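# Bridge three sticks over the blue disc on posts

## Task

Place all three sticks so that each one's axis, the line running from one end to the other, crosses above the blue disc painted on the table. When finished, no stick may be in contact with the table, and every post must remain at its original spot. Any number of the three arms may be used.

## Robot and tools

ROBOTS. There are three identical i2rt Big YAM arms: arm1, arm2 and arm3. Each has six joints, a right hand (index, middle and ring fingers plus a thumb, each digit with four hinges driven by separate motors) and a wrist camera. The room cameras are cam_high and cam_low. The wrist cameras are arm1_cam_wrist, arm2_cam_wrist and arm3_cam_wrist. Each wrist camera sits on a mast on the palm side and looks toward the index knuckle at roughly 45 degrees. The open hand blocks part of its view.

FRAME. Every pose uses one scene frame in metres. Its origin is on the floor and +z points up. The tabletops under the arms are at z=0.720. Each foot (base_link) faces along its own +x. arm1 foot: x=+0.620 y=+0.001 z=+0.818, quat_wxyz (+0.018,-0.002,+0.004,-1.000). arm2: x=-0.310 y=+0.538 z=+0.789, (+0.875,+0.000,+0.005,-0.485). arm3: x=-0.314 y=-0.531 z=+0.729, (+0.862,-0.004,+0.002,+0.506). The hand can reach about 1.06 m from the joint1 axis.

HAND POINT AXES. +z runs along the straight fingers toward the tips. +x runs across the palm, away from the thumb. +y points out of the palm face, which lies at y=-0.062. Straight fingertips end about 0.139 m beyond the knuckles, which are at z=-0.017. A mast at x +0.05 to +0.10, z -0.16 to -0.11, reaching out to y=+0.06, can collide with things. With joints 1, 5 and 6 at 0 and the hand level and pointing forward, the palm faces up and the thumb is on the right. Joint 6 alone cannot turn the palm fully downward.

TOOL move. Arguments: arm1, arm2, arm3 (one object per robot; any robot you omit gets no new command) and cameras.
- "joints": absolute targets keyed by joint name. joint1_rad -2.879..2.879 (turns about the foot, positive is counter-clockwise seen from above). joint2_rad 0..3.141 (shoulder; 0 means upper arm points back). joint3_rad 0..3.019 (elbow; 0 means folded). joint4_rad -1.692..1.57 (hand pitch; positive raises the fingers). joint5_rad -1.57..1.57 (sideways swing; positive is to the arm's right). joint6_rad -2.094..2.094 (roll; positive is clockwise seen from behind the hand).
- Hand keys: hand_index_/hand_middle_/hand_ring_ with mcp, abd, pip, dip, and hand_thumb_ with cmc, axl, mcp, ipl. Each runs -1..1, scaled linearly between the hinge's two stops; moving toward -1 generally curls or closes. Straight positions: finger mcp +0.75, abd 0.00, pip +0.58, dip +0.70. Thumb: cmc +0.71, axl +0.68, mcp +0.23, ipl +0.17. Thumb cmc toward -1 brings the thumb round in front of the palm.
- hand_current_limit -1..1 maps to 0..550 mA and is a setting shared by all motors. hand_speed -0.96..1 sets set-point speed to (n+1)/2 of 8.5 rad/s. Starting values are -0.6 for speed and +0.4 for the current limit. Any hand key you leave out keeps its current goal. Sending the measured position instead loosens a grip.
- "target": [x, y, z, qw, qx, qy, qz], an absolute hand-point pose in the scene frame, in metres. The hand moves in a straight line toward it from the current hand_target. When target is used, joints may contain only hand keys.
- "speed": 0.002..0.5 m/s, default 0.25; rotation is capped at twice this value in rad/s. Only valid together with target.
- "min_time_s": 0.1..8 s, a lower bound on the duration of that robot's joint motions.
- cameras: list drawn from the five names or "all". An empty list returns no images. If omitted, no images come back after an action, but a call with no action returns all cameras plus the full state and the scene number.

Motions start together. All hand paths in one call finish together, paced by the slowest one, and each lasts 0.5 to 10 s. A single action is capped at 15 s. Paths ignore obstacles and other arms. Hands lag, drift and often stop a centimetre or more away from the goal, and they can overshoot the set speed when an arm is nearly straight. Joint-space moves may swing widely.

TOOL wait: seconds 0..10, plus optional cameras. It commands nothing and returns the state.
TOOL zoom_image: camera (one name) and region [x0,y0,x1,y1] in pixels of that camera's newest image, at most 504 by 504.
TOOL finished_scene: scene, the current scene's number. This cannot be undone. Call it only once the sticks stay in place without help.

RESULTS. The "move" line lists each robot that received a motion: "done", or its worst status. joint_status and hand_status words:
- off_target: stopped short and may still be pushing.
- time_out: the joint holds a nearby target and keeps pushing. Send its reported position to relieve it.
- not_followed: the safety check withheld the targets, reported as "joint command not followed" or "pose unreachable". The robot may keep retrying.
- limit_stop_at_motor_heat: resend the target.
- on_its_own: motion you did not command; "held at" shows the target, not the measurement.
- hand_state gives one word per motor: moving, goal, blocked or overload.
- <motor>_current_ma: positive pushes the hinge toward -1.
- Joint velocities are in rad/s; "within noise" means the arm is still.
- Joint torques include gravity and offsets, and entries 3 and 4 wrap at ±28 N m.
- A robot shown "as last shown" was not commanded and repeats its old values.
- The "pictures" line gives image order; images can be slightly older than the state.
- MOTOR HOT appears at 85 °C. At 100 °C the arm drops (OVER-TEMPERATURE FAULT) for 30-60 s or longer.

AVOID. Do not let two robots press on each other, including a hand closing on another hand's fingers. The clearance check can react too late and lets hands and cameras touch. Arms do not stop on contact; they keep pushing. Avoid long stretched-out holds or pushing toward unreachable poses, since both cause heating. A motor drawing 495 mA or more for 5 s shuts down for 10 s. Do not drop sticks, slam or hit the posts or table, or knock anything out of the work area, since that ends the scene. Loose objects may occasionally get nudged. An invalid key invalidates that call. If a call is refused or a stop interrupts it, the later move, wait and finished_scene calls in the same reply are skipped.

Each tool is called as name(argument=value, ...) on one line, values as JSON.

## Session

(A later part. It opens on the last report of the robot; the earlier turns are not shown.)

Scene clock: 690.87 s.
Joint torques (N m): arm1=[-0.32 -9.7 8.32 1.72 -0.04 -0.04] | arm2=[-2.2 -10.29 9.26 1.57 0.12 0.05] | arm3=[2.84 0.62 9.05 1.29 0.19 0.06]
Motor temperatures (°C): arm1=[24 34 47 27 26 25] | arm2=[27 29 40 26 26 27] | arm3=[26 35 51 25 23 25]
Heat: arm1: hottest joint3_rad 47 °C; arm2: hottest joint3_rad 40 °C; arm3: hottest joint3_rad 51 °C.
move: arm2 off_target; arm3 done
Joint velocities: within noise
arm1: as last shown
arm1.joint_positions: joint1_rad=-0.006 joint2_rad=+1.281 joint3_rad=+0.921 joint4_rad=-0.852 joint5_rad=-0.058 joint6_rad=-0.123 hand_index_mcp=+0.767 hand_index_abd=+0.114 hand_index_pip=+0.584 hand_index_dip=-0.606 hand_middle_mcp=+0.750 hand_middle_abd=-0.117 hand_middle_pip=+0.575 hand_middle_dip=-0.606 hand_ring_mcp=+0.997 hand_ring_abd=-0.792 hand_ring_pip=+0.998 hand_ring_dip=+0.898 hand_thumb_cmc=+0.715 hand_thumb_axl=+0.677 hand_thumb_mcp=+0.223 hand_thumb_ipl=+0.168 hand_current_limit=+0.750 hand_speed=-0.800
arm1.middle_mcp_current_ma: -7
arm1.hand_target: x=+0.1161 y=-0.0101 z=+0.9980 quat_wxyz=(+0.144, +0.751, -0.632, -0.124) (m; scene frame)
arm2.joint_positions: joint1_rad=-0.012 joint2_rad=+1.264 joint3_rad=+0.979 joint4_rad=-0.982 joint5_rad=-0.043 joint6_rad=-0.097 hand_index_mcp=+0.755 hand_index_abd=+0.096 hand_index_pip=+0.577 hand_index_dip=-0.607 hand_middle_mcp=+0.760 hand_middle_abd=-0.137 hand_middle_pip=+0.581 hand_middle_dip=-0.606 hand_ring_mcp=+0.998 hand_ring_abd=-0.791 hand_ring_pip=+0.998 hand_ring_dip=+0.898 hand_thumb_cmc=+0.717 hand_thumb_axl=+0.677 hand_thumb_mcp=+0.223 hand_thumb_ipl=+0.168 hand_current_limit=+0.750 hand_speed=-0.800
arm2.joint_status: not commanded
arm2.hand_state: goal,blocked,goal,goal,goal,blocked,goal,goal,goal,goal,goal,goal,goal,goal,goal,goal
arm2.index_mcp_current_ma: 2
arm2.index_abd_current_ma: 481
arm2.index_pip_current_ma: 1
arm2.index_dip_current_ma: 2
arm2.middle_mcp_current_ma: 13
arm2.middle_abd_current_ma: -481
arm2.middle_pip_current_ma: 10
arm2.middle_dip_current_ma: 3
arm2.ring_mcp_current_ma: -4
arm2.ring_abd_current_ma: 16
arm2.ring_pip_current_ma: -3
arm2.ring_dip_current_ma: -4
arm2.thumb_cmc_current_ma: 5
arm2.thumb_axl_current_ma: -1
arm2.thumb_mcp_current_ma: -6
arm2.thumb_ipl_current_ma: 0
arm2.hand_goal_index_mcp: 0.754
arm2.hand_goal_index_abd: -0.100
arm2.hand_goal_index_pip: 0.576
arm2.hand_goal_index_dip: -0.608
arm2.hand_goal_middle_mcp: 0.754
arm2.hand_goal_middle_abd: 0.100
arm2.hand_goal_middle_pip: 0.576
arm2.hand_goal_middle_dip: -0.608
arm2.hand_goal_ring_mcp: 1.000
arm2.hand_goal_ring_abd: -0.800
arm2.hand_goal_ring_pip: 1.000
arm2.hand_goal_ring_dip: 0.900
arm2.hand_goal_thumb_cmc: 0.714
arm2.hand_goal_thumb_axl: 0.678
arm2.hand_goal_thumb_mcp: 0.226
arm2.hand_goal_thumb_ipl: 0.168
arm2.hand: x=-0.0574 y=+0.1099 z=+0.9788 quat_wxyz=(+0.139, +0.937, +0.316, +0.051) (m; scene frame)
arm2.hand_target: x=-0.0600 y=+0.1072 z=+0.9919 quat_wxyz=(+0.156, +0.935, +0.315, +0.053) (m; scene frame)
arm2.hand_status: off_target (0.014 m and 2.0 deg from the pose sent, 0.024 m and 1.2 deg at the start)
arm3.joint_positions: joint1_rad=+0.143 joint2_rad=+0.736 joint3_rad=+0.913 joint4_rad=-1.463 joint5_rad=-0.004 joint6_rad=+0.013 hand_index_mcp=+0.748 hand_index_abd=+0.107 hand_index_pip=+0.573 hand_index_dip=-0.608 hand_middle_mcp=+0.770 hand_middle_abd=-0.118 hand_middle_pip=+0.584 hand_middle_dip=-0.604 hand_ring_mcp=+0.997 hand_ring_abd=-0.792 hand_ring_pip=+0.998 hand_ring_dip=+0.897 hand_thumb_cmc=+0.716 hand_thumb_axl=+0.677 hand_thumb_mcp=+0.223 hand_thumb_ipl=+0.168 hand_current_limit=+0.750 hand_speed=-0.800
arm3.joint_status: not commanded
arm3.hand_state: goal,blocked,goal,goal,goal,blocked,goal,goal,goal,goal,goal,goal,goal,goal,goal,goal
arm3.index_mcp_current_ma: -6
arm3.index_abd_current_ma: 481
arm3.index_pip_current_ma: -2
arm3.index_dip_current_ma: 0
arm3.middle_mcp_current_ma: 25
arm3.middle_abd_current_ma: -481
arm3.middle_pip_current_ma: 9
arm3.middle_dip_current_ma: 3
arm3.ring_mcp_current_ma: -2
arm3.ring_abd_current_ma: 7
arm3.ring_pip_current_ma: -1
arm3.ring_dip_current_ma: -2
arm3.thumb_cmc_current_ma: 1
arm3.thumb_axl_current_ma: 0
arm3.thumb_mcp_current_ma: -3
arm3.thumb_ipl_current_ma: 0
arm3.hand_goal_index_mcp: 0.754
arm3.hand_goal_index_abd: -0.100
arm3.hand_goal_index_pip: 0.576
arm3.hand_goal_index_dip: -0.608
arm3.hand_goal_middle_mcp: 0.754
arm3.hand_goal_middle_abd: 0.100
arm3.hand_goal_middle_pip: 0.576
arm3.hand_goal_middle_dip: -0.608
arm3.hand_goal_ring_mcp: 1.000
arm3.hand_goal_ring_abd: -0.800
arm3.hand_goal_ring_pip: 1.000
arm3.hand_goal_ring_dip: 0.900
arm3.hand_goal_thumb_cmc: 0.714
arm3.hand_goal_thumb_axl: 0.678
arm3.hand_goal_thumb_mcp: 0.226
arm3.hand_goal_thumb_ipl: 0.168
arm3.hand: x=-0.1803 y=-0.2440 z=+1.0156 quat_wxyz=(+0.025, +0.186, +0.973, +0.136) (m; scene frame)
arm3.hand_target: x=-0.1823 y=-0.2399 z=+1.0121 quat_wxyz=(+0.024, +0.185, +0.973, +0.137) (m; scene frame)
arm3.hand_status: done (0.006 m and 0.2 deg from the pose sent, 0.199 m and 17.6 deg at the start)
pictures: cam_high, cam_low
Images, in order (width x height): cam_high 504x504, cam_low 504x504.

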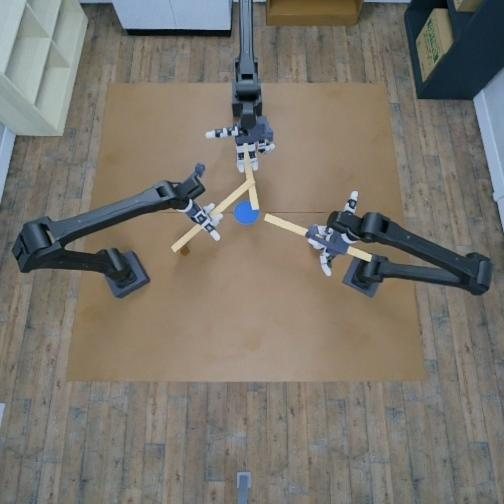

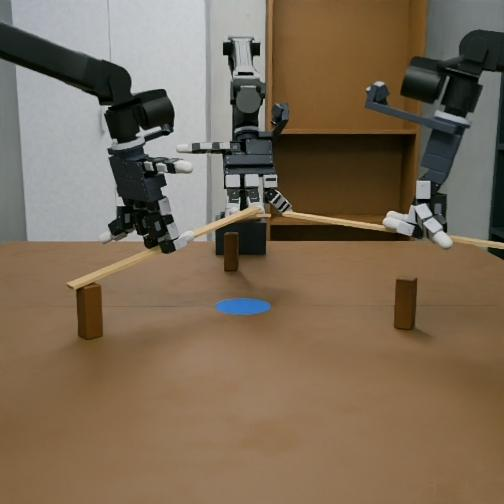

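move(arm2={"target": [-0.060, 0.110, 1.022, 0.1564, 0.9344, 0.3153, 0.0528], "speed": 0.1}, cameras=["cam_high", "cam_low"])

zoom_image(camera="cam_high", region=[150, 120, 310, 280])

zoom_image(camera="cam_low", region=[60, 130, 280, 350])

zoom_image(camera="cam_low", region=[190, 170, 310, 290])

Scene clock: 707.60 s.
Joint torques (N m): arm1=[-0.38 -9.58 8.32 1.73 -0.04 -0.03] | arm2=[-1.9 -9.58 13.89 0.73 0.15 0.09] | arm3=[3.31 -0.21 9.06 1.4 0.24 0.07]
Motor temperatures (°C): arm1=[24 34 47 27 26 25] | arm2=[27 29 39 26 26 27] | arm3=[26 35 52 25 23 25]
Heat: arm1: hottest joint3_rad 47 °C; arm2: hottest joint3_rad 39 °C; arm3: hottest joint3_rad 52 °C.
move: arm2 off_target
Joint velocities: within noise
arm1, arm3: as last shown
arm2.joint_positions: joint1_rad=-0.012 joint2_rad=+1.232 joint3_rad=+0.979 joint4_rad=-1.045 joint5_rad=-0.043 joint6_rad=-0.097 hand_index_mcp=+0.755 hand_index_abd=+0.096 hand_index_pip=+0.577 hand_index_dip=-0.607 hand_middle_mcp=+0.760 hand_middle_abd=-0.137 hand_middle_pip=+0.581 hand_middle_dip=-0.606 hand_ring_mcp=+0.998 hand_ring_abd=-0.791 hand_ring_pip=+0.998 hand_ring_dip=+0.898 hand_thumb_cmc=+0.717 hand_thumb_axl=+0.677 hand_thumb_mcp=+0.223 hand_thumb_ipl=+0.168 hand_current_limit=+0.750 hand_speed=-0.800
arm2.joint_status: not commanded
arm2.hand_state: goal,blocked,goal,goal,goal,blocked,goal,goal,goal,goal,goal,goal,goal,goal,goal,goal
arm2.index_mcp_current_ma: 2
arm2.index_abd_current_ma: 481
arm2.index_pip_current_ma: 1
arm2.index_dip_current_ma: 2
arm2.middle_mcp_current_ma: 13
arm2.middle_abd_current_ma: -481
arm2.middle_pip_current_ma: 10
arm2.middle_dip_current_ma: 3
arm2.ring_mcp_current_ma: -4
arm2.ring_abd_current_ma: 16
arm2.ring_pip_current_ma: -3
arm2.ring_dip_current_ma: -4
arm2.thumb_cmc_current_ma: 5
arm2.thumb_axl_current_ma: -1
arm2.thumb_mcp_current_ma: -6
arm2.thumb_ipl_current_ma: 0
arm2.hand_goal_index_mcp: 0.754
arm2.hand_goal_index_abd: -0.100
arm2.hand_goal_index_pip: 0.576
arm2.hand_goal_index_dip: -0.608
arm2.hand_goal_middle_mcp: 0.754
arm2.hand_goal_middle_abd: 0.100
arm2.hand_goal_middle_pip: 0.576
arm2.hand_goal_middle_dip: -0.608
arm2.hand_goal_ring_mcp: 1.000
arm2.hand_goal_ring_abd: -0.800
arm2.hand_goal_ring_pip: 1.000
arm2.hand_goal_ring_dip: 0.900
arm2.hand_goal_thumb_cmc: 0.714
arm2.hand_goal_thumb_axl: 0.678
arm2.hand_goal_thumb_mcp: 0.226
arm2.hand_goal_thumb_ipl: 0.168
arm2.hand: x=-0.0653 y=+0.1231 z=+0.9839 quat_wxyz=(+0.124, +0.939, +0.316, +0.047) (m; scene frame)
arm2.hand_target: x=-0.0609 y=+0.1115 z=+1.0216 quat_wxyz=(+0.156, +0.935, +0.315, +0.053) (m; scene frame)
arm2.hand_status: off_target (0.041 m and 3.8 deg from the pose sent, 0.043 m and 2.0 deg at the start)
arm3.hand_target: x=-0.1823 y=-0.2399 z=+1.0121 quat_wxyz=(+0.024, +0.184, +0.973, +0.137) (m; scene frame)
pictures: cam_high, cam_low
Images, in order (width x height): cam_high 504x504, cam_low 504x504.

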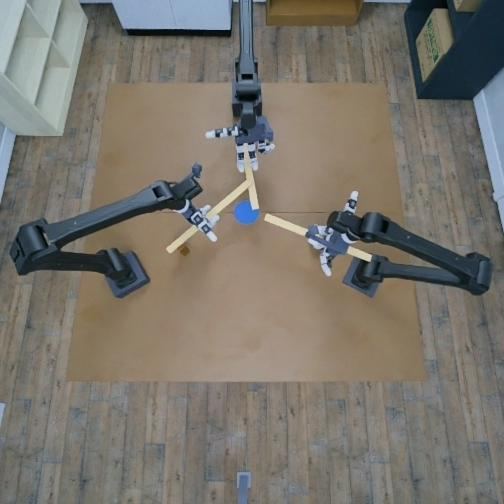

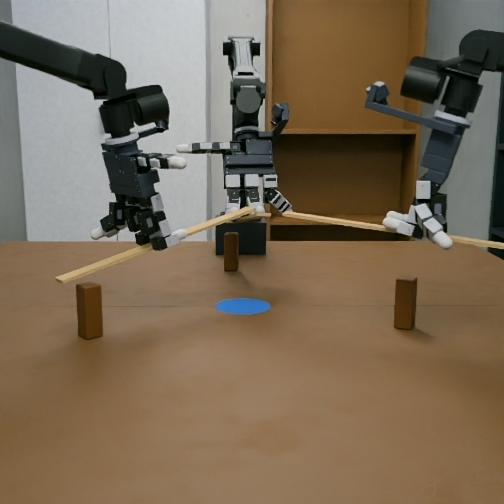

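Scaled by 3.150 from the camera's 504x504 image, which has a finer 720x720 frame.

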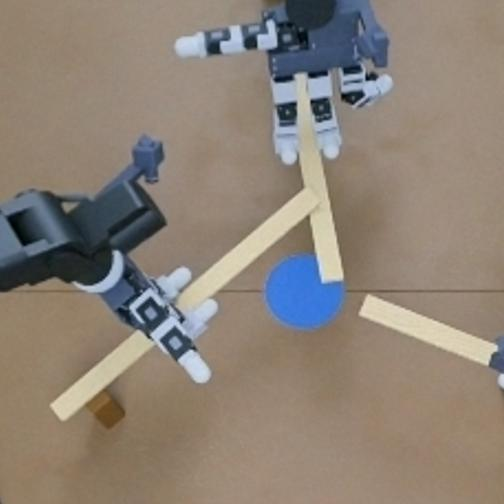

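Scaled by 2.291 from the camera's 504x504 image, which has a finer 720x720 frame.

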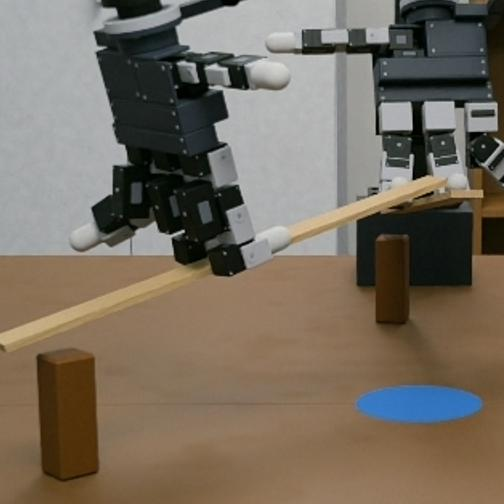

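Scaled by 4.200 from the camera's 504x504 image, which has a finer 720x720 frame.

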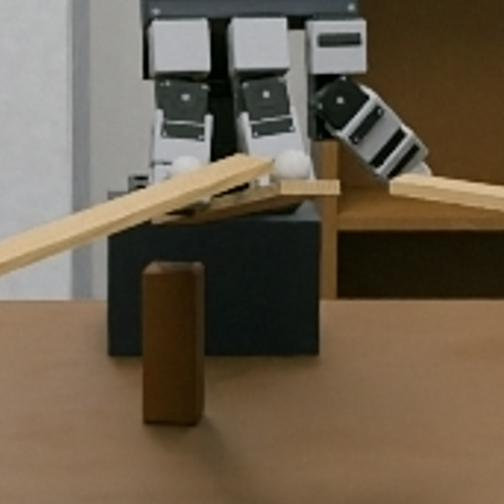

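move(arm2={"target": [-0.055, 0.105, 1.055, 0.1639, 0.9332, 0.3149, 0.0553], "speed": 0.1})

move(arm1={"target": [0.1275, -0.010, 1.001, -0.1797, -0.7436, 0.6251, 0.1511], "speed": 0.1}, cameras=["cam_high", "cam_low"])

zoom_image(camera="cam_high", region=[150, 120, 310, 280])

zoom_image(camera="cam_low", region=[60, 130, 280, 350])

zoom_image(camera="cam_low", region=[190, 170, 310, 290])

Scene clock: 728.10 s.
Joint torques (N m): arm1=[-0.26 -9.7 8.29 1.7 -0.04 -0.03] | arm2=[-1.61 -9.29 14.52 0.73 0.12 0.13] | arm3=[2.84 0.32 9.2 1.32 0.23 0.04]
Motor temperatures (°C): arm1=[24 34 46 27 26 25] | arm2=[27 30 40 26 26 27] | arm3=[26 35 52 25 23 25]
Heat: arm1: hottest joint3_rad 46 °C; arm2: hottest joint3_rad 40 °C; arm3: hottest joint3_rad 52 °C.
move: arm2 off_target
Joint velocities: within noise
arm1, arm3: as last shown
arm2.joint_positions: joint1_rad=-0.012 joint2_rad=+1.223 joint3_rad=+1.052 joint4_rad=-1.108 joint5_rad=-0.043 joint6_rad=-0.097 hand_index_mcp=+0.755 hand_index_abd=+0.096 hand_index_pip=+0.577 hand_index_dip=-0.607 hand_middle_mcp=+0.760 hand_middle_abd=-0.137 hand_middle_pip=+0.581 hand_middle_dip=-0.606 hand_ring_mcp=+0.998 hand_ring_abd=-0.791 hand_ring_pip=+0.998 hand_ring_dip=+0.898 hand_thumb_cmc=+0.717 hand_thumb_axl=+0.677 hand_thumb_mcp=+0.223 hand_thumb_ipl=+0.168 hand_current_limit=+0.750 hand_speed=-0.800
arm2.joint_status: not commanded
arm2.hand_state: goal,blocked,goal,goal,goal,blocked,goal,goal,goal,goal,goal,goal,goal,goal,goal,goal
arm2.index_mcp_current_ma: 2
arm2.index_abd_current_ma: 481
arm2.index_pip_current_ma: 1
arm2.index_dip_current_ma: 2
arm2.middle_mcp_current_ma: 13
arm2.middle_abd_current_ma: -481
arm2.middle_pip_current_ma: 10
arm2.middle_dip_current_ma: 3
arm2.ring_mcp_current_ma: -4
arm2.ring_abd_current_ma: 16
arm2.ring_pip_current_ma: -3
arm2.ring_dip_current_ma: -4
arm2.thumb_cmc_current_ma: 5
arm2.thumb_axl_current_ma: -1
arm2.thumb_mcp_current_ma: -6
arm2.thumb_ipl_current_ma: 0
arm2.hand_goal_index_mcp: 0.754
arm2.hand_goal_index_abd: -0.100
arm2.hand_goal_index_pip: 0.576
arm2.hand_goal_index_dip: -0.608
arm2.hand_goal_middle_mcp: 0.754
arm2.hand_goal_middle_abd: 0.100
arm2.hand_goal_middle_pip: 0.576
arm2.hand_goal_middle_dip: -0.608
arm2.hand_goal_ring_mcp: 1.000
arm2.hand_goal_ring_abd: -0.800
arm2.hand_goal_ring_pip: 1.000
arm2.hand_goal_ring_dip: 0.900
arm2.hand_goal_thumb_cmc: 0.714
arm2.hand_goal_thumb_axl: 0.678
arm2.hand_goal_thumb_mcp: 0.226
arm2.hand_goal_thumb_ipl: 0.168
arm2.hand: x=-0.0613 y=+0.1168 z=+1.0166 quat_wxyz=(+0.133, +0.938, +0.316, +0.049) (m; scene frame)
arm2.hand_target: x=-0.0558 y=+0.1064 z=+1.0548 quat_wxyz=(+0.165, +0.933, +0.315, +0.056) (m; scene frame)
arm2.hand_status: off_target (0.041 m and 3.6 deg from the pose sent, 0.074 m and 4.7 deg at the start)
pictures: none

Scene clock: 729.23 s.
Joint torques (N m): arm1=[-0.32 -8.82 8.28 1.99 -0.09 -0.04] | arm2=[-1.49 -9.29 14.54 0.65 0.11 0.11] | arm3=[3.25 -0.15 9.17 1.26 0.23 0.08]
Motor temperatures (°C): arm1=[24 34 47 27 26 25] | arm2=[27 30 40 26 26 27] | arm3=[26 35 52 25 23 25]
Heat: arm1: hottest joint3_rad 47 °C; arm2: hottest joint3_rad 40 °C; arm3: hottest joint3_rad 52 °C.
move: arm1 done
Joint velocities: within noise
arm1.joint_positions: joint1_rad=-0.013 joint2_rad=+1.218 joint3_rad=+0.831 joint4_rad=-0.739 joint5_rad=-0.078 joint6_rad=-0.123 hand_index_mcp=+0.767 hand_index_abd=+0.114 hand_index_pip=+0.584 hand_index_dip=-0.606 hand_middle_mcp=+0.751 hand_middle_abd=-0.117 hand_middle_pip=+0.575 hand_middle_dip=-0.606 hand_ring_mcp=+0.997 hand_ring_abd=-0.792 hand_ring_pip=+0.998 hand_ring_dip=+0.898 hand_thumb_cmc=+0.716 hand_thumb_axl=+0.677 hand_thumb_mcp=+0.223 hand_thumb_ipl=+0.168 hand_current_limit=+0.750 hand_speed=-0.800
arm1.joint_status: not commanded
arm1.hand_state: goal,blocked,goal,goal,goal,blocked,goal,goal,goal,goal,goal,goal,goal,goal,goal,goal
arm1.index_mcp_current_ma: 34
arm1.index_abd_current_ma: 481
arm1.index_pip_current_ma: 17
arm1.index_dip_current_ma: 4
arm1.middle_mcp_current_ma: -6
arm1.middle_abd_current_ma: -481
arm1.middle_pip_current_ma: -1
arm1.middle_dip_current_ma: 3
arm1.ring_mcp_current_ma: -5
arm1.ring_abd_current_ma: 13
arm1.ring_pip_current_ma: -3
arm1.ring_dip_current_ma: -4
arm1.thumb_cmc_current_ma: 2
arm1.thumb_axl_current_ma: -1
arm1.thumb_mcp_current_ma: -6
arm1.thumb_ipl_current_ma: 0
arm1.hand_goal_index_mcp: 0.754
arm1.hand_goal_index_abd: -0.100
arm1.hand_goal_index_pip: 0.576
arm1.hand_goal_index_dip: -0.608
arm1.hand_goal_middle_mcp: 0.754
arm1.hand_goal_middle_abd: 0.100
arm1.hand_goal_middle_pip: 0.576
arm1.hand_goal_middle_dip: -0.608
arm1.hand_goal_ring_mcp: 1.000
arm1.hand_goal_ring_abd: -0.800
arm1.hand_goal_ring_pip: 1.000
arm1.hand_goal_ring_dip: 0.900
arm1.hand_goal_thumb_cmc: 0.714
arm1.hand_goal_thumb_axl: 0.678
arm1.hand_goal_thumb_mcp: 0.226
arm1.hand_goal_thumb_ipl: 0.168
arm1.hand: x=+0.1272 y=-0.0129 z=+0.9984 quat_wxyz=(+0.174, +0.744, -0.629, -0.142) (m; scene frame)
arm1.hand_target: x=+0.1274 y=-0.0101 z=+1.0007 quat_wxyz=(+0.180, +0.744, -0.626, -0.151) (m; scene frame)
arm1.hand_status: done (0.004 m and 1.3 deg from the pose sent, 0.013 m and 6.3 deg at the start)
arm2, arm3: as last shown
pictures: cam_high, cam_low
Images, in order (width x height): cam_high 504x504, cam_low 504x504.

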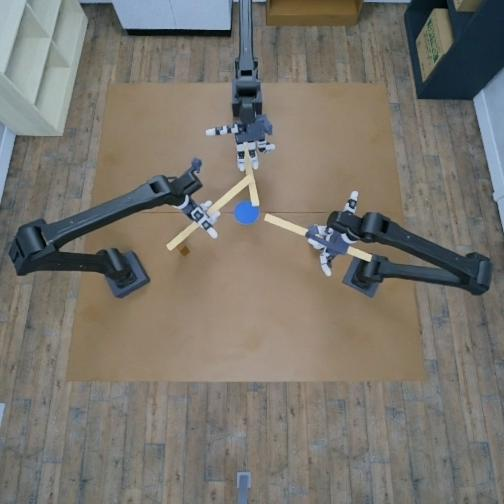

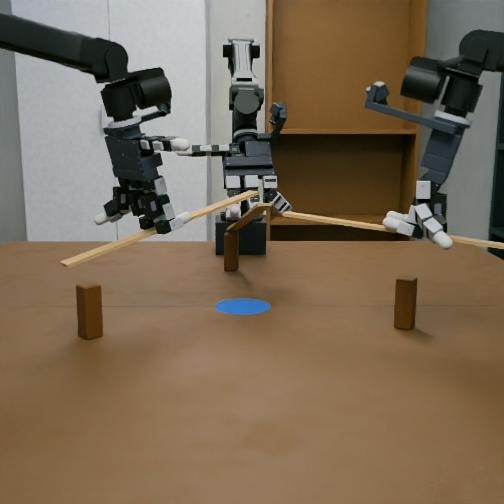

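Scaled by 3.150 from the camera's 504x504 image, which has a finer 720x720 frame.

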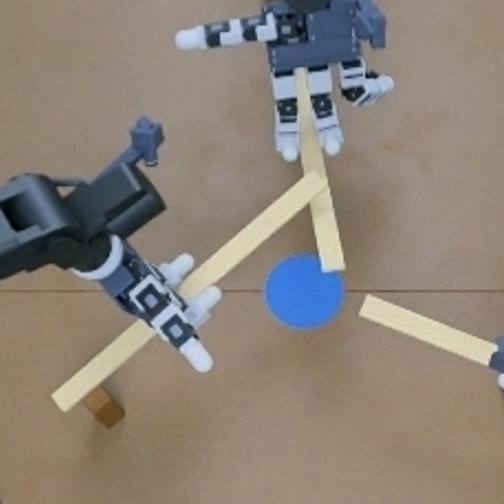

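Scaled by 2.291 from the camera's 504x504 image, which has a finer 720x720 frame.

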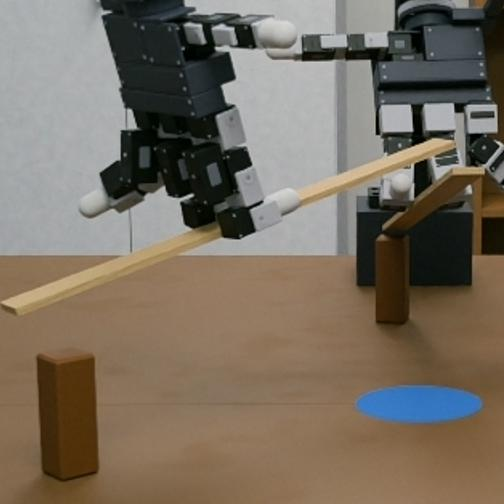

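Scaled by 4.200 from the camera's 504x504 image, which has a finer 720x720 frame.

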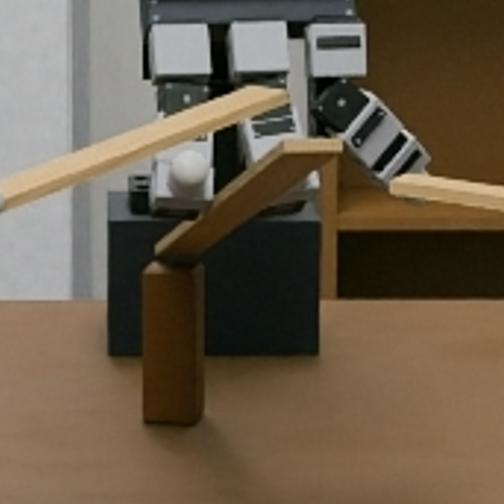

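move(arm2={"target": [-0.054, 0.099, 1.018, 0.1645, 0.9331, 0.3148, 0.0555], "speed": 0.1}, cameras=[])

Scene clock: 750.07 s.
Joint torques (N m): arm1=[-0.26 -8.82 8.29 2 -0.09 -0.04] | arm2=[-2.08 -7.77 9.65 2.07 0.03 0.07] | arm3=[2.67 0.32 9.18 1.46 0.21 0.08]
Motor temperatures (°C): arm1=[24 33 47 27 26 25] | arm2=[27 30 42 26 26 27] | arm3=[26 35 52 25 23 25]
Heat: arm1: hottest joint3_rad 47 °C; arm2: hottest joint3_rad 42 °C; arm3: hottest joint3_rad 52 °C.
move: arm2 done
Joint velocities: within noise
arm1, arm3: as last shown
arm2.joint_positions: joint1_rad=-0.012 joint2_rad=+1.237 joint3_rad=+1.042 joint4_rad=-1.040 joint5_rad=-0.043 joint6_rad=-0.097 hand_index_mcp=+0.755 hand_index_abd=+0.096 hand_index_pip=+0.577 hand_index_dip=-0.607 hand_middle_mcp=+0.760 hand_middle_abd=-0.137 hand_middle_pip=+0.581 hand_middle_dip=-0.606 hand_ring_mcp=+0.998 hand_ring_abd=-0.791 hand_ring_pip=+0.998 hand_ring_dip=+0.898 hand_thumb_cmc=+0.717 hand_thumb_axl=+0.677 hand_thumb_mcp=+0.223 hand_thumb_ipl=+0.168 hand_current_limit=+0.750 hand_speed=-0.800
arm2.joint_status: not commanded
arm2.hand_state: goal,blocked,goal,goal,goal,blocked,goal,goal,goal,goal,goal,goal,goal,goal,goal,goal
arm2.index_mcp_current_ma: 2
arm2.index_abd_current_ma: 481
arm2.index_pip_current_ma: 1
arm2.index_dip_current_ma: 2
arm2.middle_mcp_current_ma: 13
arm2.middle_abd_current_ma: -481
arm2.middle_pip_current_ma: 10
arm2.middle_dip_current_ma: 3
arm2.ring_mcp_current_ma: -4
arm2.ring_abd_current_ma: 16
arm2.ring_pip_current_ma: -3
arm2.ring_dip_current_ma: -4
arm2.thumb_cmc_current_ma: 5
arm2.thumb_axl_current_ma: -1
arm2.thumb_mcp_current_ma: -6
arm2.thumb_ipl_current_ma: 0
arm2.hand_goal_index_mcp: 0.754
arm2.hand_goal_index_abd: -0.100
arm2.hand_goal_index_pip: 0.576
arm2.hand_goal_index_dip: -0.608
arm2.hand_goal_middle_mcp: 0.754
arm2.hand_goal_middle_abd: 0.100
arm2.hand_goal_middle_pip: 0.576
arm2.hand_goal_middle_dip: -0.608
arm2.hand_goal_ring_mcp: 1.000
arm2.hand_goal_ring_abd: -0.800
arm2.hand_goal_ring_pip: 1.000
arm2.hand_goal_ring_dip: 0.900
arm2.hand_goal_thumb_cmc: 0.714
arm2.hand_goal_thumb_axl: 0.678
arm2.hand_goal_thumb_mcp: 0.226
arm2.hand_goal_thumb_ipl: 0.168
arm2.hand: x=-0.0547 y=+0.1059 z=+1.0156 quat_wxyz=(+0.154, +0.935, +0.316, +0.054) (m; scene frame)
arm2.hand_target: x=-0.0540 y=+0.0990 z=+1.0181 quat_wxyz=(+0.165, +0.933, +0.315, +0.056) (m; scene frame)
arm2.hand_status: done (0.007 m and 1.2 deg from the pose sent, 0.019 m and 3.7 deg at the start)
pictures: none
No camera images: "cameras" was empty.

move(arm2={"target": [-0.054, 0.099, 1.006, 0.1645, 0.9331, 0.3148, 0.0555], "speed": 0.1}, cameras=["cam_high", "cam_low"])

zoom_image(camera="cam_high", region=[150, 120, 310, 280])

zoom_image(camera="cam_low", region=[60, 130, 280, 350])

zoom_image(camera="cam_high", region=[240, 160, 400, 320])

zoom_image(camera="cam_low", region=[260, 150, 504, 394])

Scene clock: 759.93 s.
Joint torques (N m): arm1=[-0.38 -8.82 8.34 1.99 -0.08 -0.05] | arm2=[-2.2 -7.71 9.52 2.11 0.05 0.08] | arm3=[2.67 0.56 9.13 1.32 0.18 0.07]
Motor temperatures (°C): arm1=[24 33 47 27 26 25] | arm2=[27 30 42 26 26 27] | arm3=[26 35 53 25 23 25]
Heat: arm1: hottest joint3_rad 47 °C; arm2: hottest joint3_rad 42 °C; arm3: hottest joint3_rad 53 °C.
move: arm2 done
Joint velocities: within noise
arm1, arm3: as last shown
arm2.joint_positions: joint1_rad=-0.012 joint2_rad=+1.243 joint3_rad=+1.016 joint4_rad=-1.008 joint5_rad=-0.043 joint6_rad=-0.097 hand_index_mcp=+0.755 hand_index_abd=+0.096 hand_index_pip=+0.577 hand_index_dip=-0.607 hand_middle_mcp=+0.760 hand_middle_abd=-0.137 hand_middle_pip=+0.581 hand_middle_dip=-0.606 hand_ring_mcp=+0.998 hand_ring_abd=-0.791 hand_ring_pip=+0.998 hand_ring_dip=+0.898 hand_thumb_cmc=+0.717 hand_thumb_axl=+0.677 hand_thumb_mcp=+0.223 hand_thumb_ipl=+0.168 hand_current_limit=+0.750 hand_speed=-0.800
arm2.joint_status: not commanded
arm2.hand_state: goal,blocked,goal,goal,goal,blocked,goal,goal,goal,goal,goal,goal,goal,goal,goal,goal
arm2.index_mcp_current_ma: 2
arm2.index_abd_current_ma: 481
arm2.index_pip_current_ma: 1
arm2.index_dip_current_ma: 2
arm2.middle_mcp_current_ma: 13
arm2.middle_abd_current_ma: -481
arm2.middle_pip_current_ma: 10
arm2.middle_dip_current_ma: 3
arm2.ring_mcp_current_ma: -4
arm2.ring_abd_current_ma: 16
arm2.ring_pip_current_ma: -3
arm2.ring_dip_current_ma: -4
arm2.thumb_cmc_current_ma: 5
arm2.thumb_axl_current_ma: -1
arm2.thumb_mcp_current_ma: -6
arm2.thumb_ipl_current_ma: 0
arm2.hand_goal_index_mcp: 0.754
arm2.hand_goal_index_abd: -0.100
arm2.hand_goal_index_pip: 0.576
arm2.hand_goal_index_dip: -0.608
arm2.hand_goal_middle_mcp: 0.754
arm2.hand_goal_middle_abd: 0.100
arm2.hand_goal_middle_pip: 0.576
arm2.hand_goal_middle_dip: -0.608
arm2.hand_goal_ring_mcp: 1.000
arm2.hand_goal_ring_abd: -0.800
arm2.hand_goal_ring_pip: 1.000
arm2.hand_goal_ring_dip: 0.900
arm2.hand_goal_thumb_cmc: 0.714
arm2.hand_goal_thumb_axl: 0.678
arm2.hand_goal_thumb_mcp: 0.226
arm2.hand_goal_thumb_ipl: 0.168
arm2.hand: x=-0.0548 y=+0.1060 z=+1.0041 quat_wxyz=(+0.155, +0.935, +0.316, +0.054) (m; scene frame)
arm2.hand_target: x=-0.0542 y=+0.0993 z=+1.0057 quat_wxyz=(+0.164, +0.933, +0.315, +0.055) (m; scene frame)
arm2.hand_status: done (0.007 m and 1.2 deg from the pose sent, 0.012 m and 1.2 deg at the start)
pictures: cam_high, cam_low
Images, in order (width x height): cam_high 504x504, cam_low 504x504.

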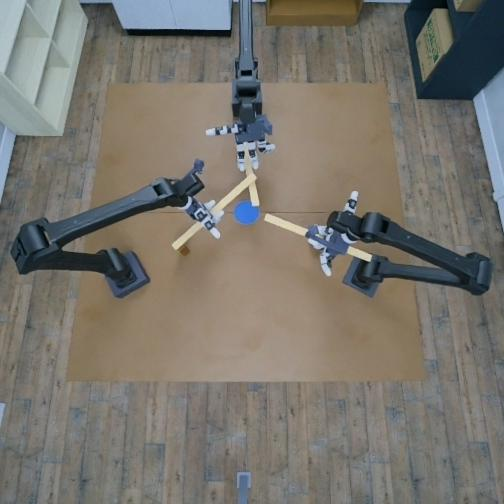

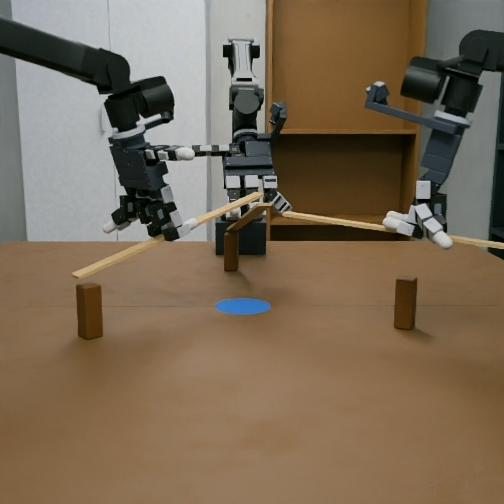

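Scaled by 3.150 from the camera's 504x504 image, which has a finer 720x720 frame.

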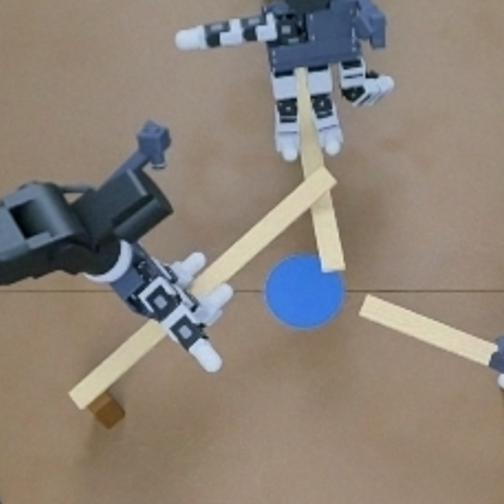

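Scaled by 2.291 from the camera's 504x504 image, which has a finer 720x720 frame.

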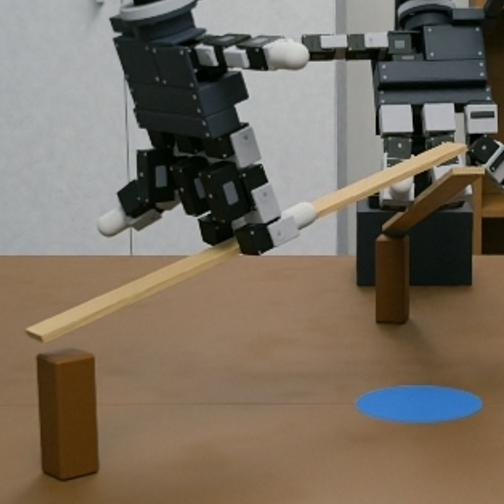

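Scaled by 3.150 from the camera's 504x504 image, which has a finer 720x720 frame.

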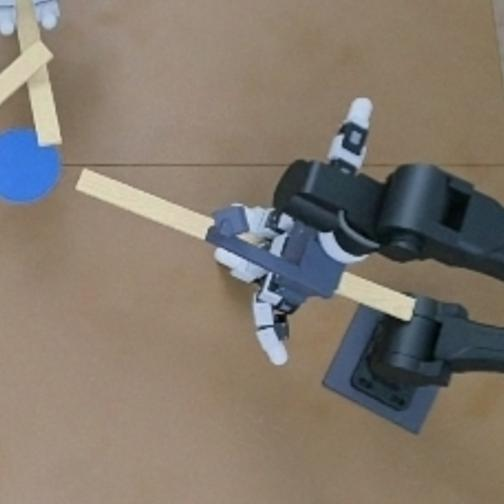

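Scaled by 2.066 from the camera's 504x504 image, which has a finer 720x720 frame.

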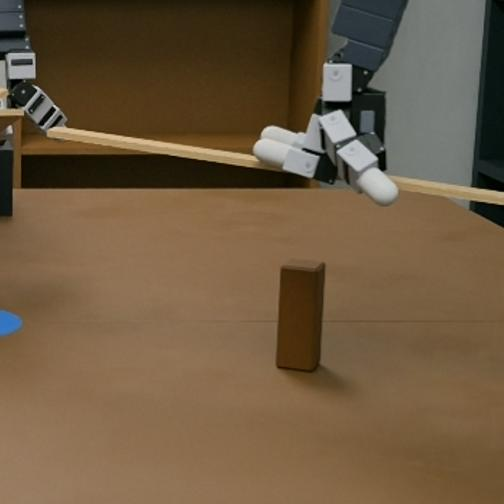

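move(arm3={"target": [-0.165, -0.195, 1.045, 0.0261, 0.1855, 0.9727, 0.1367], "speed": 0.12}, cameras=["cam_high", "cam_low"])

zoom_image(camera="cam_high", region=[240, 160, 400, 320])

zoom_image(camera="cam_low", region=[240, 130, 484, 374])

Scene clock: 819.73 s.
Joint torques (N m): arm1=[-0.32 -8.82 8.31 1.98 -0.09 -0.04] | arm2=[-2.08 -7.71 9.52 2.06 0.05 0.07] | arm3=[2.49 -0.85 13.86 0.95 0.22 0.08]
Motor temperatures (°C): arm1=[24 33 47 27 26 25] | arm2=[27 29 41 26 26 27] | arm3=[26 34 53 25 23 25]
Heat: arm1: hottest joint3_rad 47 °C; arm2: hottest joint3_rad 41 °C; arm3: hottest joint3_rad 53 °C.
move: arm3 off_target
Joint velocities: within noise
arm1, arm2: as last shown
arm3.joint_positions: joint1_rad=+0.143 joint2_rad=+0.879 joint3_rad=+1.002 joint4_rad=-1.463 joint5_rad=-0.001 joint6_rad=+0.015 hand_index_mcp=+0.748 hand_index_abd=+0.107 hand_index_pip=+0.573 hand_index_dip=-0.608 hand_middle_mcp=+0.770 hand_middle_abd=-0.118 hand_middle_pip=+0.584 hand_middle_dip=-0.606 hand_ring_mcp=+0.997 hand_ring_abd=-0.792 hand_ring_pip=+0.998 hand_ring_dip=+0.897 hand_thumb_cmc=+0.716 hand_thumb_axl=+0.677 hand_thumb_mcp=+0.223 hand_thumb_ipl=+0.168 hand_current_limit=+0.750 hand_speed=-0.800
arm3.joint_status: not commanded
arm3.hand_state: goal,blocked,goal,goal,goal,blocked,goal,goal,goal,goal,goal,goal,goal,goal,goal,goal
arm3.index_mcp_current_ma: -6
arm3.index_abd_current_ma: 481
arm3.index_pip_current_ma: -2
arm3.index_dip_current_ma: 0
arm3.middle_mcp_current_ma: 25
arm3.middle_abd_current_ma: -481
arm3.middle_pip_current_ma: 9
arm3.middle_dip_current_ma: 2
arm3.ring_mcp_current_ma: -2
arm3.ring_abd_current_ma: 7
arm3.ring_pip_current_ma: -1
arm3.ring_dip_current_ma: -2
arm3.thumb_cmc_current_ma: 1
arm3.thumb_axl_current_ma: 0
arm3.thumb_mcp_current_ma: -3
arm3.thumb_ipl_current_ma: 0
arm3.hand_goal_index_mcp: 0.754
arm3.hand_goal_index_abd: -0.100
arm3.hand_goal_index_pip: 0.576
arm3.hand_goal_index_dip: -0.608
arm3.hand_goal_middle_mcp: 0.754
arm3.hand_goal_middle_abd: 0.100
arm3.hand_goal_middle_pip: 0.576
arm3.hand_goal_middle_dip: -0.608
arm3.hand_goal_ring_mcp: 1.000
arm3.hand_goal_ring_abd: -0.800
arm3.hand_goal_ring_pip: 1.000
arm3.hand_goal_ring_dip: 0.900
arm3.hand_goal_thumb_cmc: 0.714
arm3.hand_goal_thumb_axl: 0.678
arm3.hand_goal_thumb_mcp: 0.226
arm3.hand_goal_thumb_ipl: 0.168
arm3.hand: x=-0.1665 y=-0.2097 z=+1.0174 quat_wxyz=(+0.021, +0.188, +0.976, +0.109) (m; scene frame)
arm3.hand_target: x=-0.1655 y=-0.1963 z=+1.0446 quat_wxyz=(+0.026, +0.185, +0.973, +0.137) (m; scene frame)
arm3.hand_status: off_target (0.031 m and 3.2 deg from the pose sent, 0.059 m and 0.2 deg at the start)
pictures: cam_high, cam_low
Images, in order (width x height): cam_high 504x504, cam_low 504x504.

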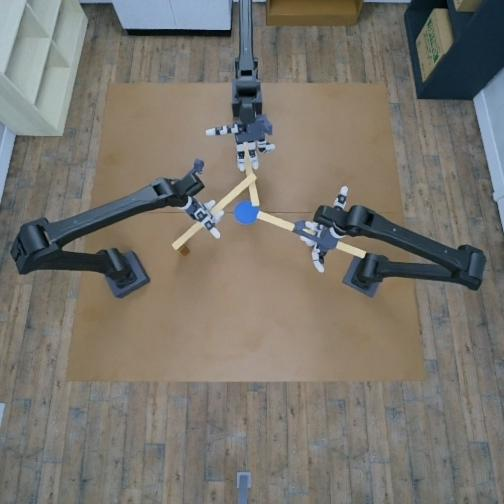

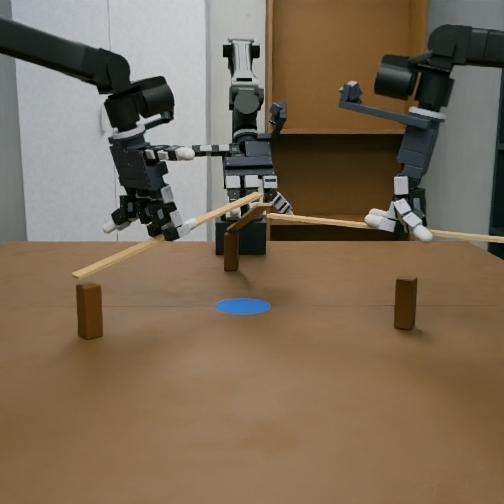

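Scaled by 3.150 from the camera's 504x504 image, which has a finer 720x720 frame.

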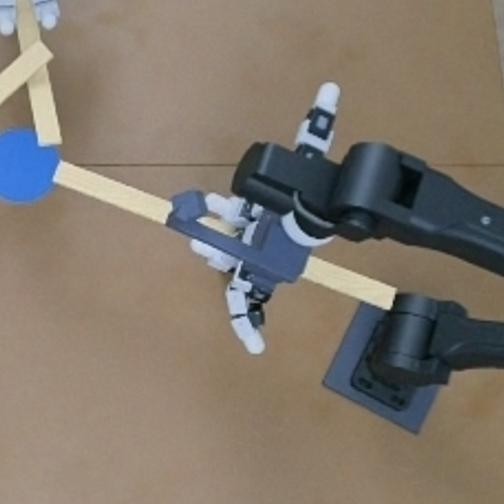

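Scaled by 2.066 from the camera's 504x504 image, which has a finer 720x720 frame.

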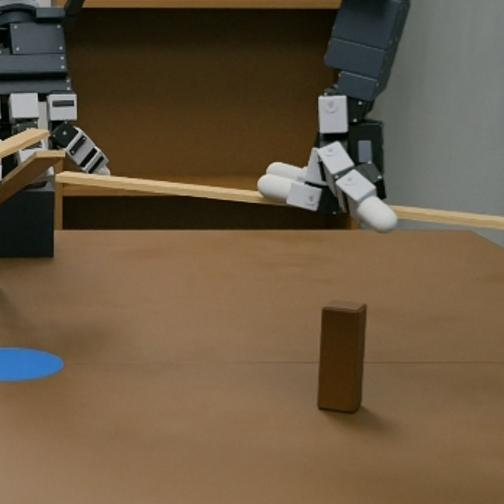

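move(arm3={"target": [-0.173, -0.203, 1.028, 0.0405, 0.1830, 0.9591, 0.2126], "speed": 0.12}, cameras=["cam_high", "cam_low"])

zoom_image(camera="cam_high", region=[240, 160, 400, 320])

zoom_image(camera="cam_low", region=[240, 130, 484, 374])

Scene clock: 839.17 s.
Joint torques (N m): arm1=[-0.38 -8.76 8.34 1.96 -0.08 -0.04] | arm2=[-2.14 -7.77 9.52 2.11 0.05 0.07] | arm3=[2.96 -1.38 9.39 1.65 0.24 0.11]
Motor temperatures (°C): arm1=[24 33 47 27 26 25] | arm2=[27 29 41 26 26 27] | arm3=[26 34 58 25 23 25]
Heat: arm1: hottest joint3_rad 47 °C; arm2: hottest joint3_rad 41 °C; arm3: hottest joint3_rad 58 °C.
move: arm3 done
Joint velocities: within noise
arm1, arm2: as last shown
arm3.joint_positions: joint1_rad=+0.166 joint2_rad=+0.765 joint3_rad=+0.894 joint4_rad=-1.273 joint5_rad=+0.012 joint6_rad=+0.035 hand_index_mcp=+0.748 hand_index_abd=+0.107 hand_index_pip=+0.573 hand_index_dip=-0.608 hand_middle_mcp=+0.770 hand_middle_abd=-0.118 hand_middle_pip=+0.584 hand_middle_dip=-0.606 hand_ring_mcp=+0.997 hand_ring_abd=-0.792 hand_ring_pip=+0.998 hand_ring_dip=+0.897 hand_thumb_cmc=+0.716 hand_thumb_axl=+0.677 hand_thumb_mcp=+0.223 hand_thumb_ipl=+0.168 hand_current_limit=+0.750 hand_speed=-0.800
arm3.joint_status: not commanded
arm3.hand_state: goal,blocked,goal,goal,goal,blocked,goal,goal,goal,goal,goal,goal,goal,goal,goal,goal
arm3.index_mcp_current_ma: -6
arm3.index_abd_current_ma: 481
arm3.index_pip_current_ma: -2
arm3.index_dip_current_ma: 0
arm3.middle_mcp_current_ma: 25
arm3.middle_abd_current_ma: -481
arm3.middle_pip_current_ma: 9
arm3.middle_dip_current_ma: 2
arm3.ring_mcp_current_ma: -2
arm3.ring_abd_current_ma: 7
arm3.ring_pip_current_ma: -1
arm3.ring_dip_current_ma: -2
arm3.thumb_cmc_current_ma: 1
arm3.thumb_axl_current_ma: 0
arm3.thumb_mcp_current_ma: -3
arm3.thumb_ipl_current_ma: 0
arm3.hand_goal_index_mcp: 0.754
arm3.hand_goal_index_abd: -0.100
arm3.hand_goal_index_pip: 0.576
arm3.hand_goal_index_dip: -0.608
arm3.hand_goal_middle_mcp: 0.754
arm3.hand_goal_middle_abd: 0.100
arm3.hand_goal_middle_pip: 0.576
arm3.hand_goal_middle_dip: -0.608
arm3.hand_goal_ring_mcp: 1.000
arm3.hand_goal_ring_abd: -0.800
arm3.hand_goal_ring_pip: 1.000
arm3.hand_goal_ring_dip: 0.900
arm3.hand_goal_thumb_cmc: 0.714
arm3.hand_goal_thumb_axl: 0.678
arm3.hand_goal_thumb_mcp: 0.226
arm3.hand_goal_thumb_ipl: 0.168
arm3.hand: x=-0.1695 y=-0.2049 z=+1.0270 quat_wxyz=(+0.039, +0.184, +0.961, +0.204) (m; scene frame)
arm3.hand_target: x=-0.1730 y=-0.2028 z=+1.0277 quat_wxyz=(+0.039, +0.182, +0.959, +0.213) (m; scene frame)
arm3.hand_status: done (0.004 m and 1.0 deg from the pose sent, 0.014 m and 12.2 deg at the start)
pictures: cam_high, cam_low
Images, in order (width x height): cam_high 504x504, cam_low 504x504.

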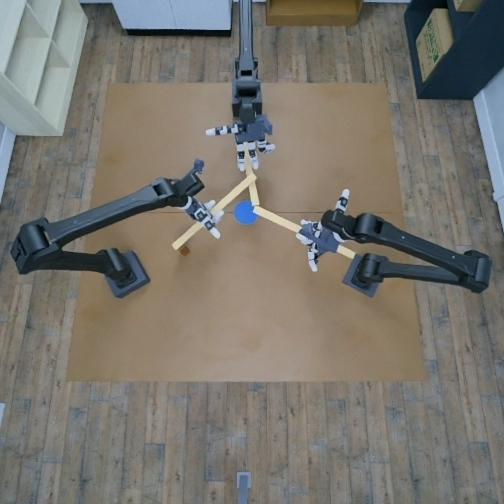

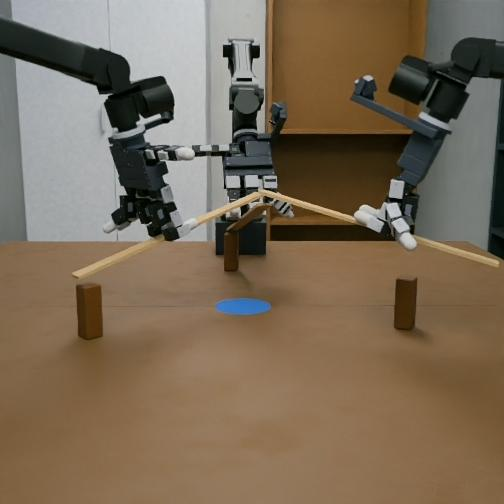

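Scaled by 3.150 from the camera's 504x504 image, which has a finer 720x720 frame.

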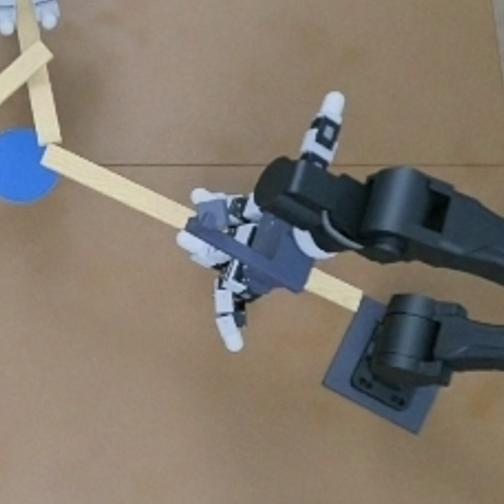

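Scaled by 2.066 from the camera's 504x504 image, which has a finer 720x720 frame.

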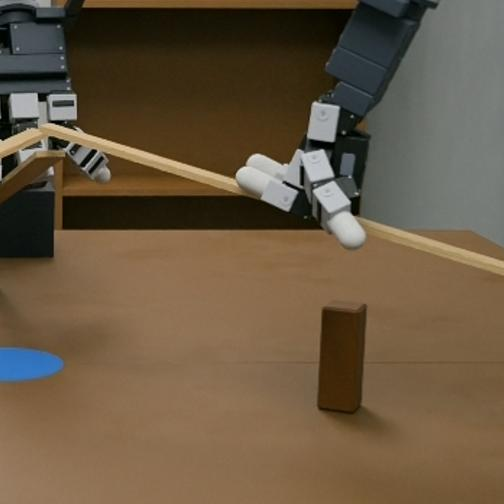

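move(arm3={"target": [-0.118, -0.062, 1.050, 0.0410, 0.1776, 0.9581, 0.2212], "speed": 0.12}, cameras=["cam_high", "cam_low"])

zoom_image(camera="cam_high", region=[210, 140, 370, 300])

zoom_image(camera="cam_low", region=[60, 130, 280, 350])

zoom_image(camera="cam_low", region=[220, 130, 440, 350])

Scene clock: 898.00 s.
Joint torques (N m): arm1=[-0.38 -8.82 8.29 1.98 -0.08 -0.04] | arm2=[-2.08 -7.82 9.52 2.13 0.05 0.08] | arm3=[0.97 -5.42 14.6 1.74 0.07 -0.12]
Motor temperatures (°C): arm1=[24 33 47 27 26 25] | arm2=[27 29 40 26 26 27] | arm3=[26 34 53 25 23 25]
Heat: arm1: hottest joint3_rad 47 °C; arm2: hottest joint3_rad 40 °C; arm3: hottest joint3_rad 53 °C.
move: arm3 off_target
Joint velocities: within noise
arm1, arm2: as last shown
arm3.joint_positions: joint1_rad=+0.166 joint2_rad=+1.152 joint3_rad=+1.114 joint4_rad=-1.134 joint5_rad=+0.009 joint6_rad=+0.028 hand_index_mcp=+0.748 hand_index_abd=+0.107 hand_index_pip=+0.573 hand_index_dip=-0.608 hand_middle_mcp=+0.770 hand_middle_abd=-0.118 hand_middle_pip=+0.584 hand_middle_dip=-0.606 hand_ring_mcp=+0.997 hand_ring_abd=-0.792 hand_ring_pip=+0.998 hand_ring_dip=+0.897 hand_thumb_cmc=+0.716 hand_thumb_axl=+0.677 hand_thumb_mcp=+0.223 hand_thumb_ipl=+0.168 hand_current_limit=+0.750 hand_speed=-0.800
arm3.joint_status: not commanded
arm3.hand_state: goal,blocked,goal,goal,goal,blocked,goal,goal,goal,goal,goal,goal,goal,goal,goal,goal
arm3.index_mcp_current_ma: -6
arm3.index_abd_current_ma: 481
arm3.index_pip_current_ma: -2
arm3.index_dip_current_ma: 0
arm3.middle_mcp_current_ma: 25
arm3.middle_abd_current_ma: -481
arm3.middle_pip_current_ma: 9
arm3.middle_dip_current_ma: 2
arm3.ring_mcp_current_ma: -2
arm3.ring_abd_current_ma: 7
arm3.ring_pip_current_ma: -1
arm3.ring_dip_current_ma: -2
arm3.thumb_cmc_current_ma: 1
arm3.thumb_axl_current_ma: 0
arm3.thumb_mcp_current_ma: -3
arm3.thumb_ipl_current_ma: 0
arm3.hand_goal_index_mcp: 0.754
arm3.hand_goal_index_abd: -0.100
arm3.hand_goal_index_pip: 0.576
arm3.hand_goal_index_dip: -0.608
arm3.hand_goal_middle_mcp: 0.754
arm3.hand_goal_middle_abd: 0.100
arm3.hand_goal_middle_pip: 0.576
arm3.hand_goal_middle_dip: -0.608
arm3.hand_goal_ring_mcp: 1.000
arm3.hand_goal_ring_abd: -0.800
arm3.hand_goal_ring_pip: 1.000
arm3.hand_goal_ring_dip: 0.900
arm3.hand_goal_thumb_cmc: 0.714
arm3.hand_goal_thumb_axl: 0.678
arm3.hand_goal_thumb_mcp: 0.226
arm3.hand_goal_thumb_ipl: 0.168
arm3.hand: x=-0.1261 y=-0.0802 z=+1.0200 quat_wxyz=(+0.037, +0.181, +0.964, +0.191) (m; scene frame)
arm3.hand_target: x=-0.1186 y=-0.0641 z=+1.0498 quat_wxyz=(+0.042, +0.178, +0.958, +0.221) (m; scene frame)
arm3.hand_status: off_target (0.036 m and 3.6 deg from the pose sent, 0.154 m and 2.1 deg at the start)
pictures: cam_high, cam_low
Images, in order (width x height): cam_high 504x504, cam_low 504x504.

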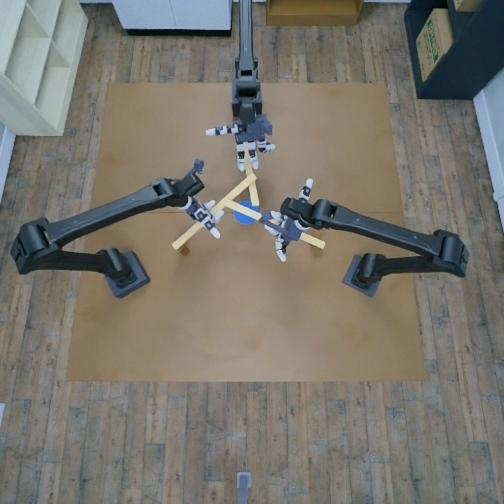

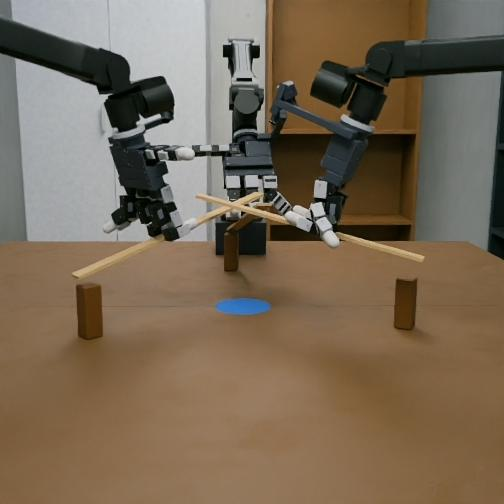

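Scaled by 3.150 from the camera's 504x504 image, which has a finer 720x720 frame.

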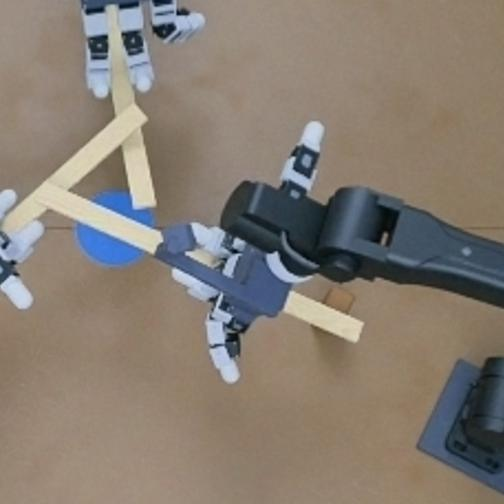

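Scaled by 2.291 from the camera's 504x504 image, which has a finer 720x720 frame.

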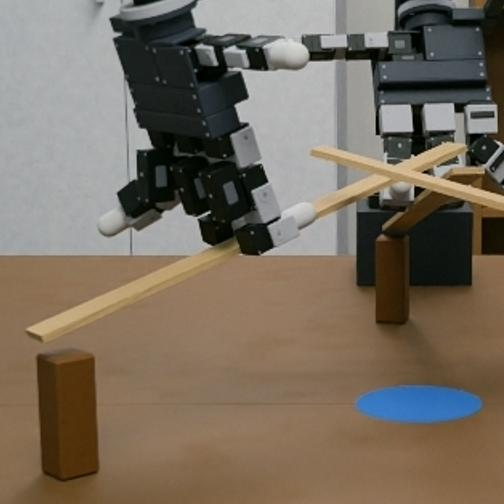

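Scaled by 2.291 from the camera's 504x504 image, which has a finer 720x720 frame.

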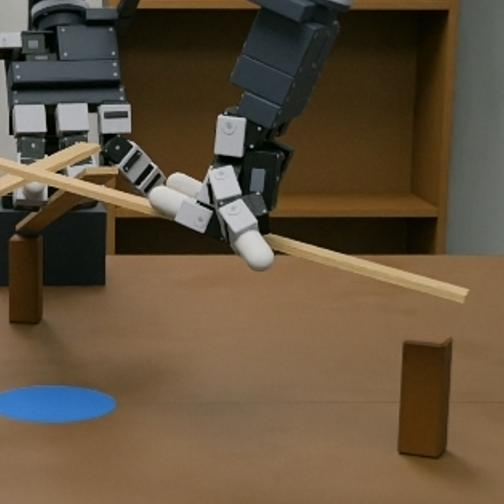

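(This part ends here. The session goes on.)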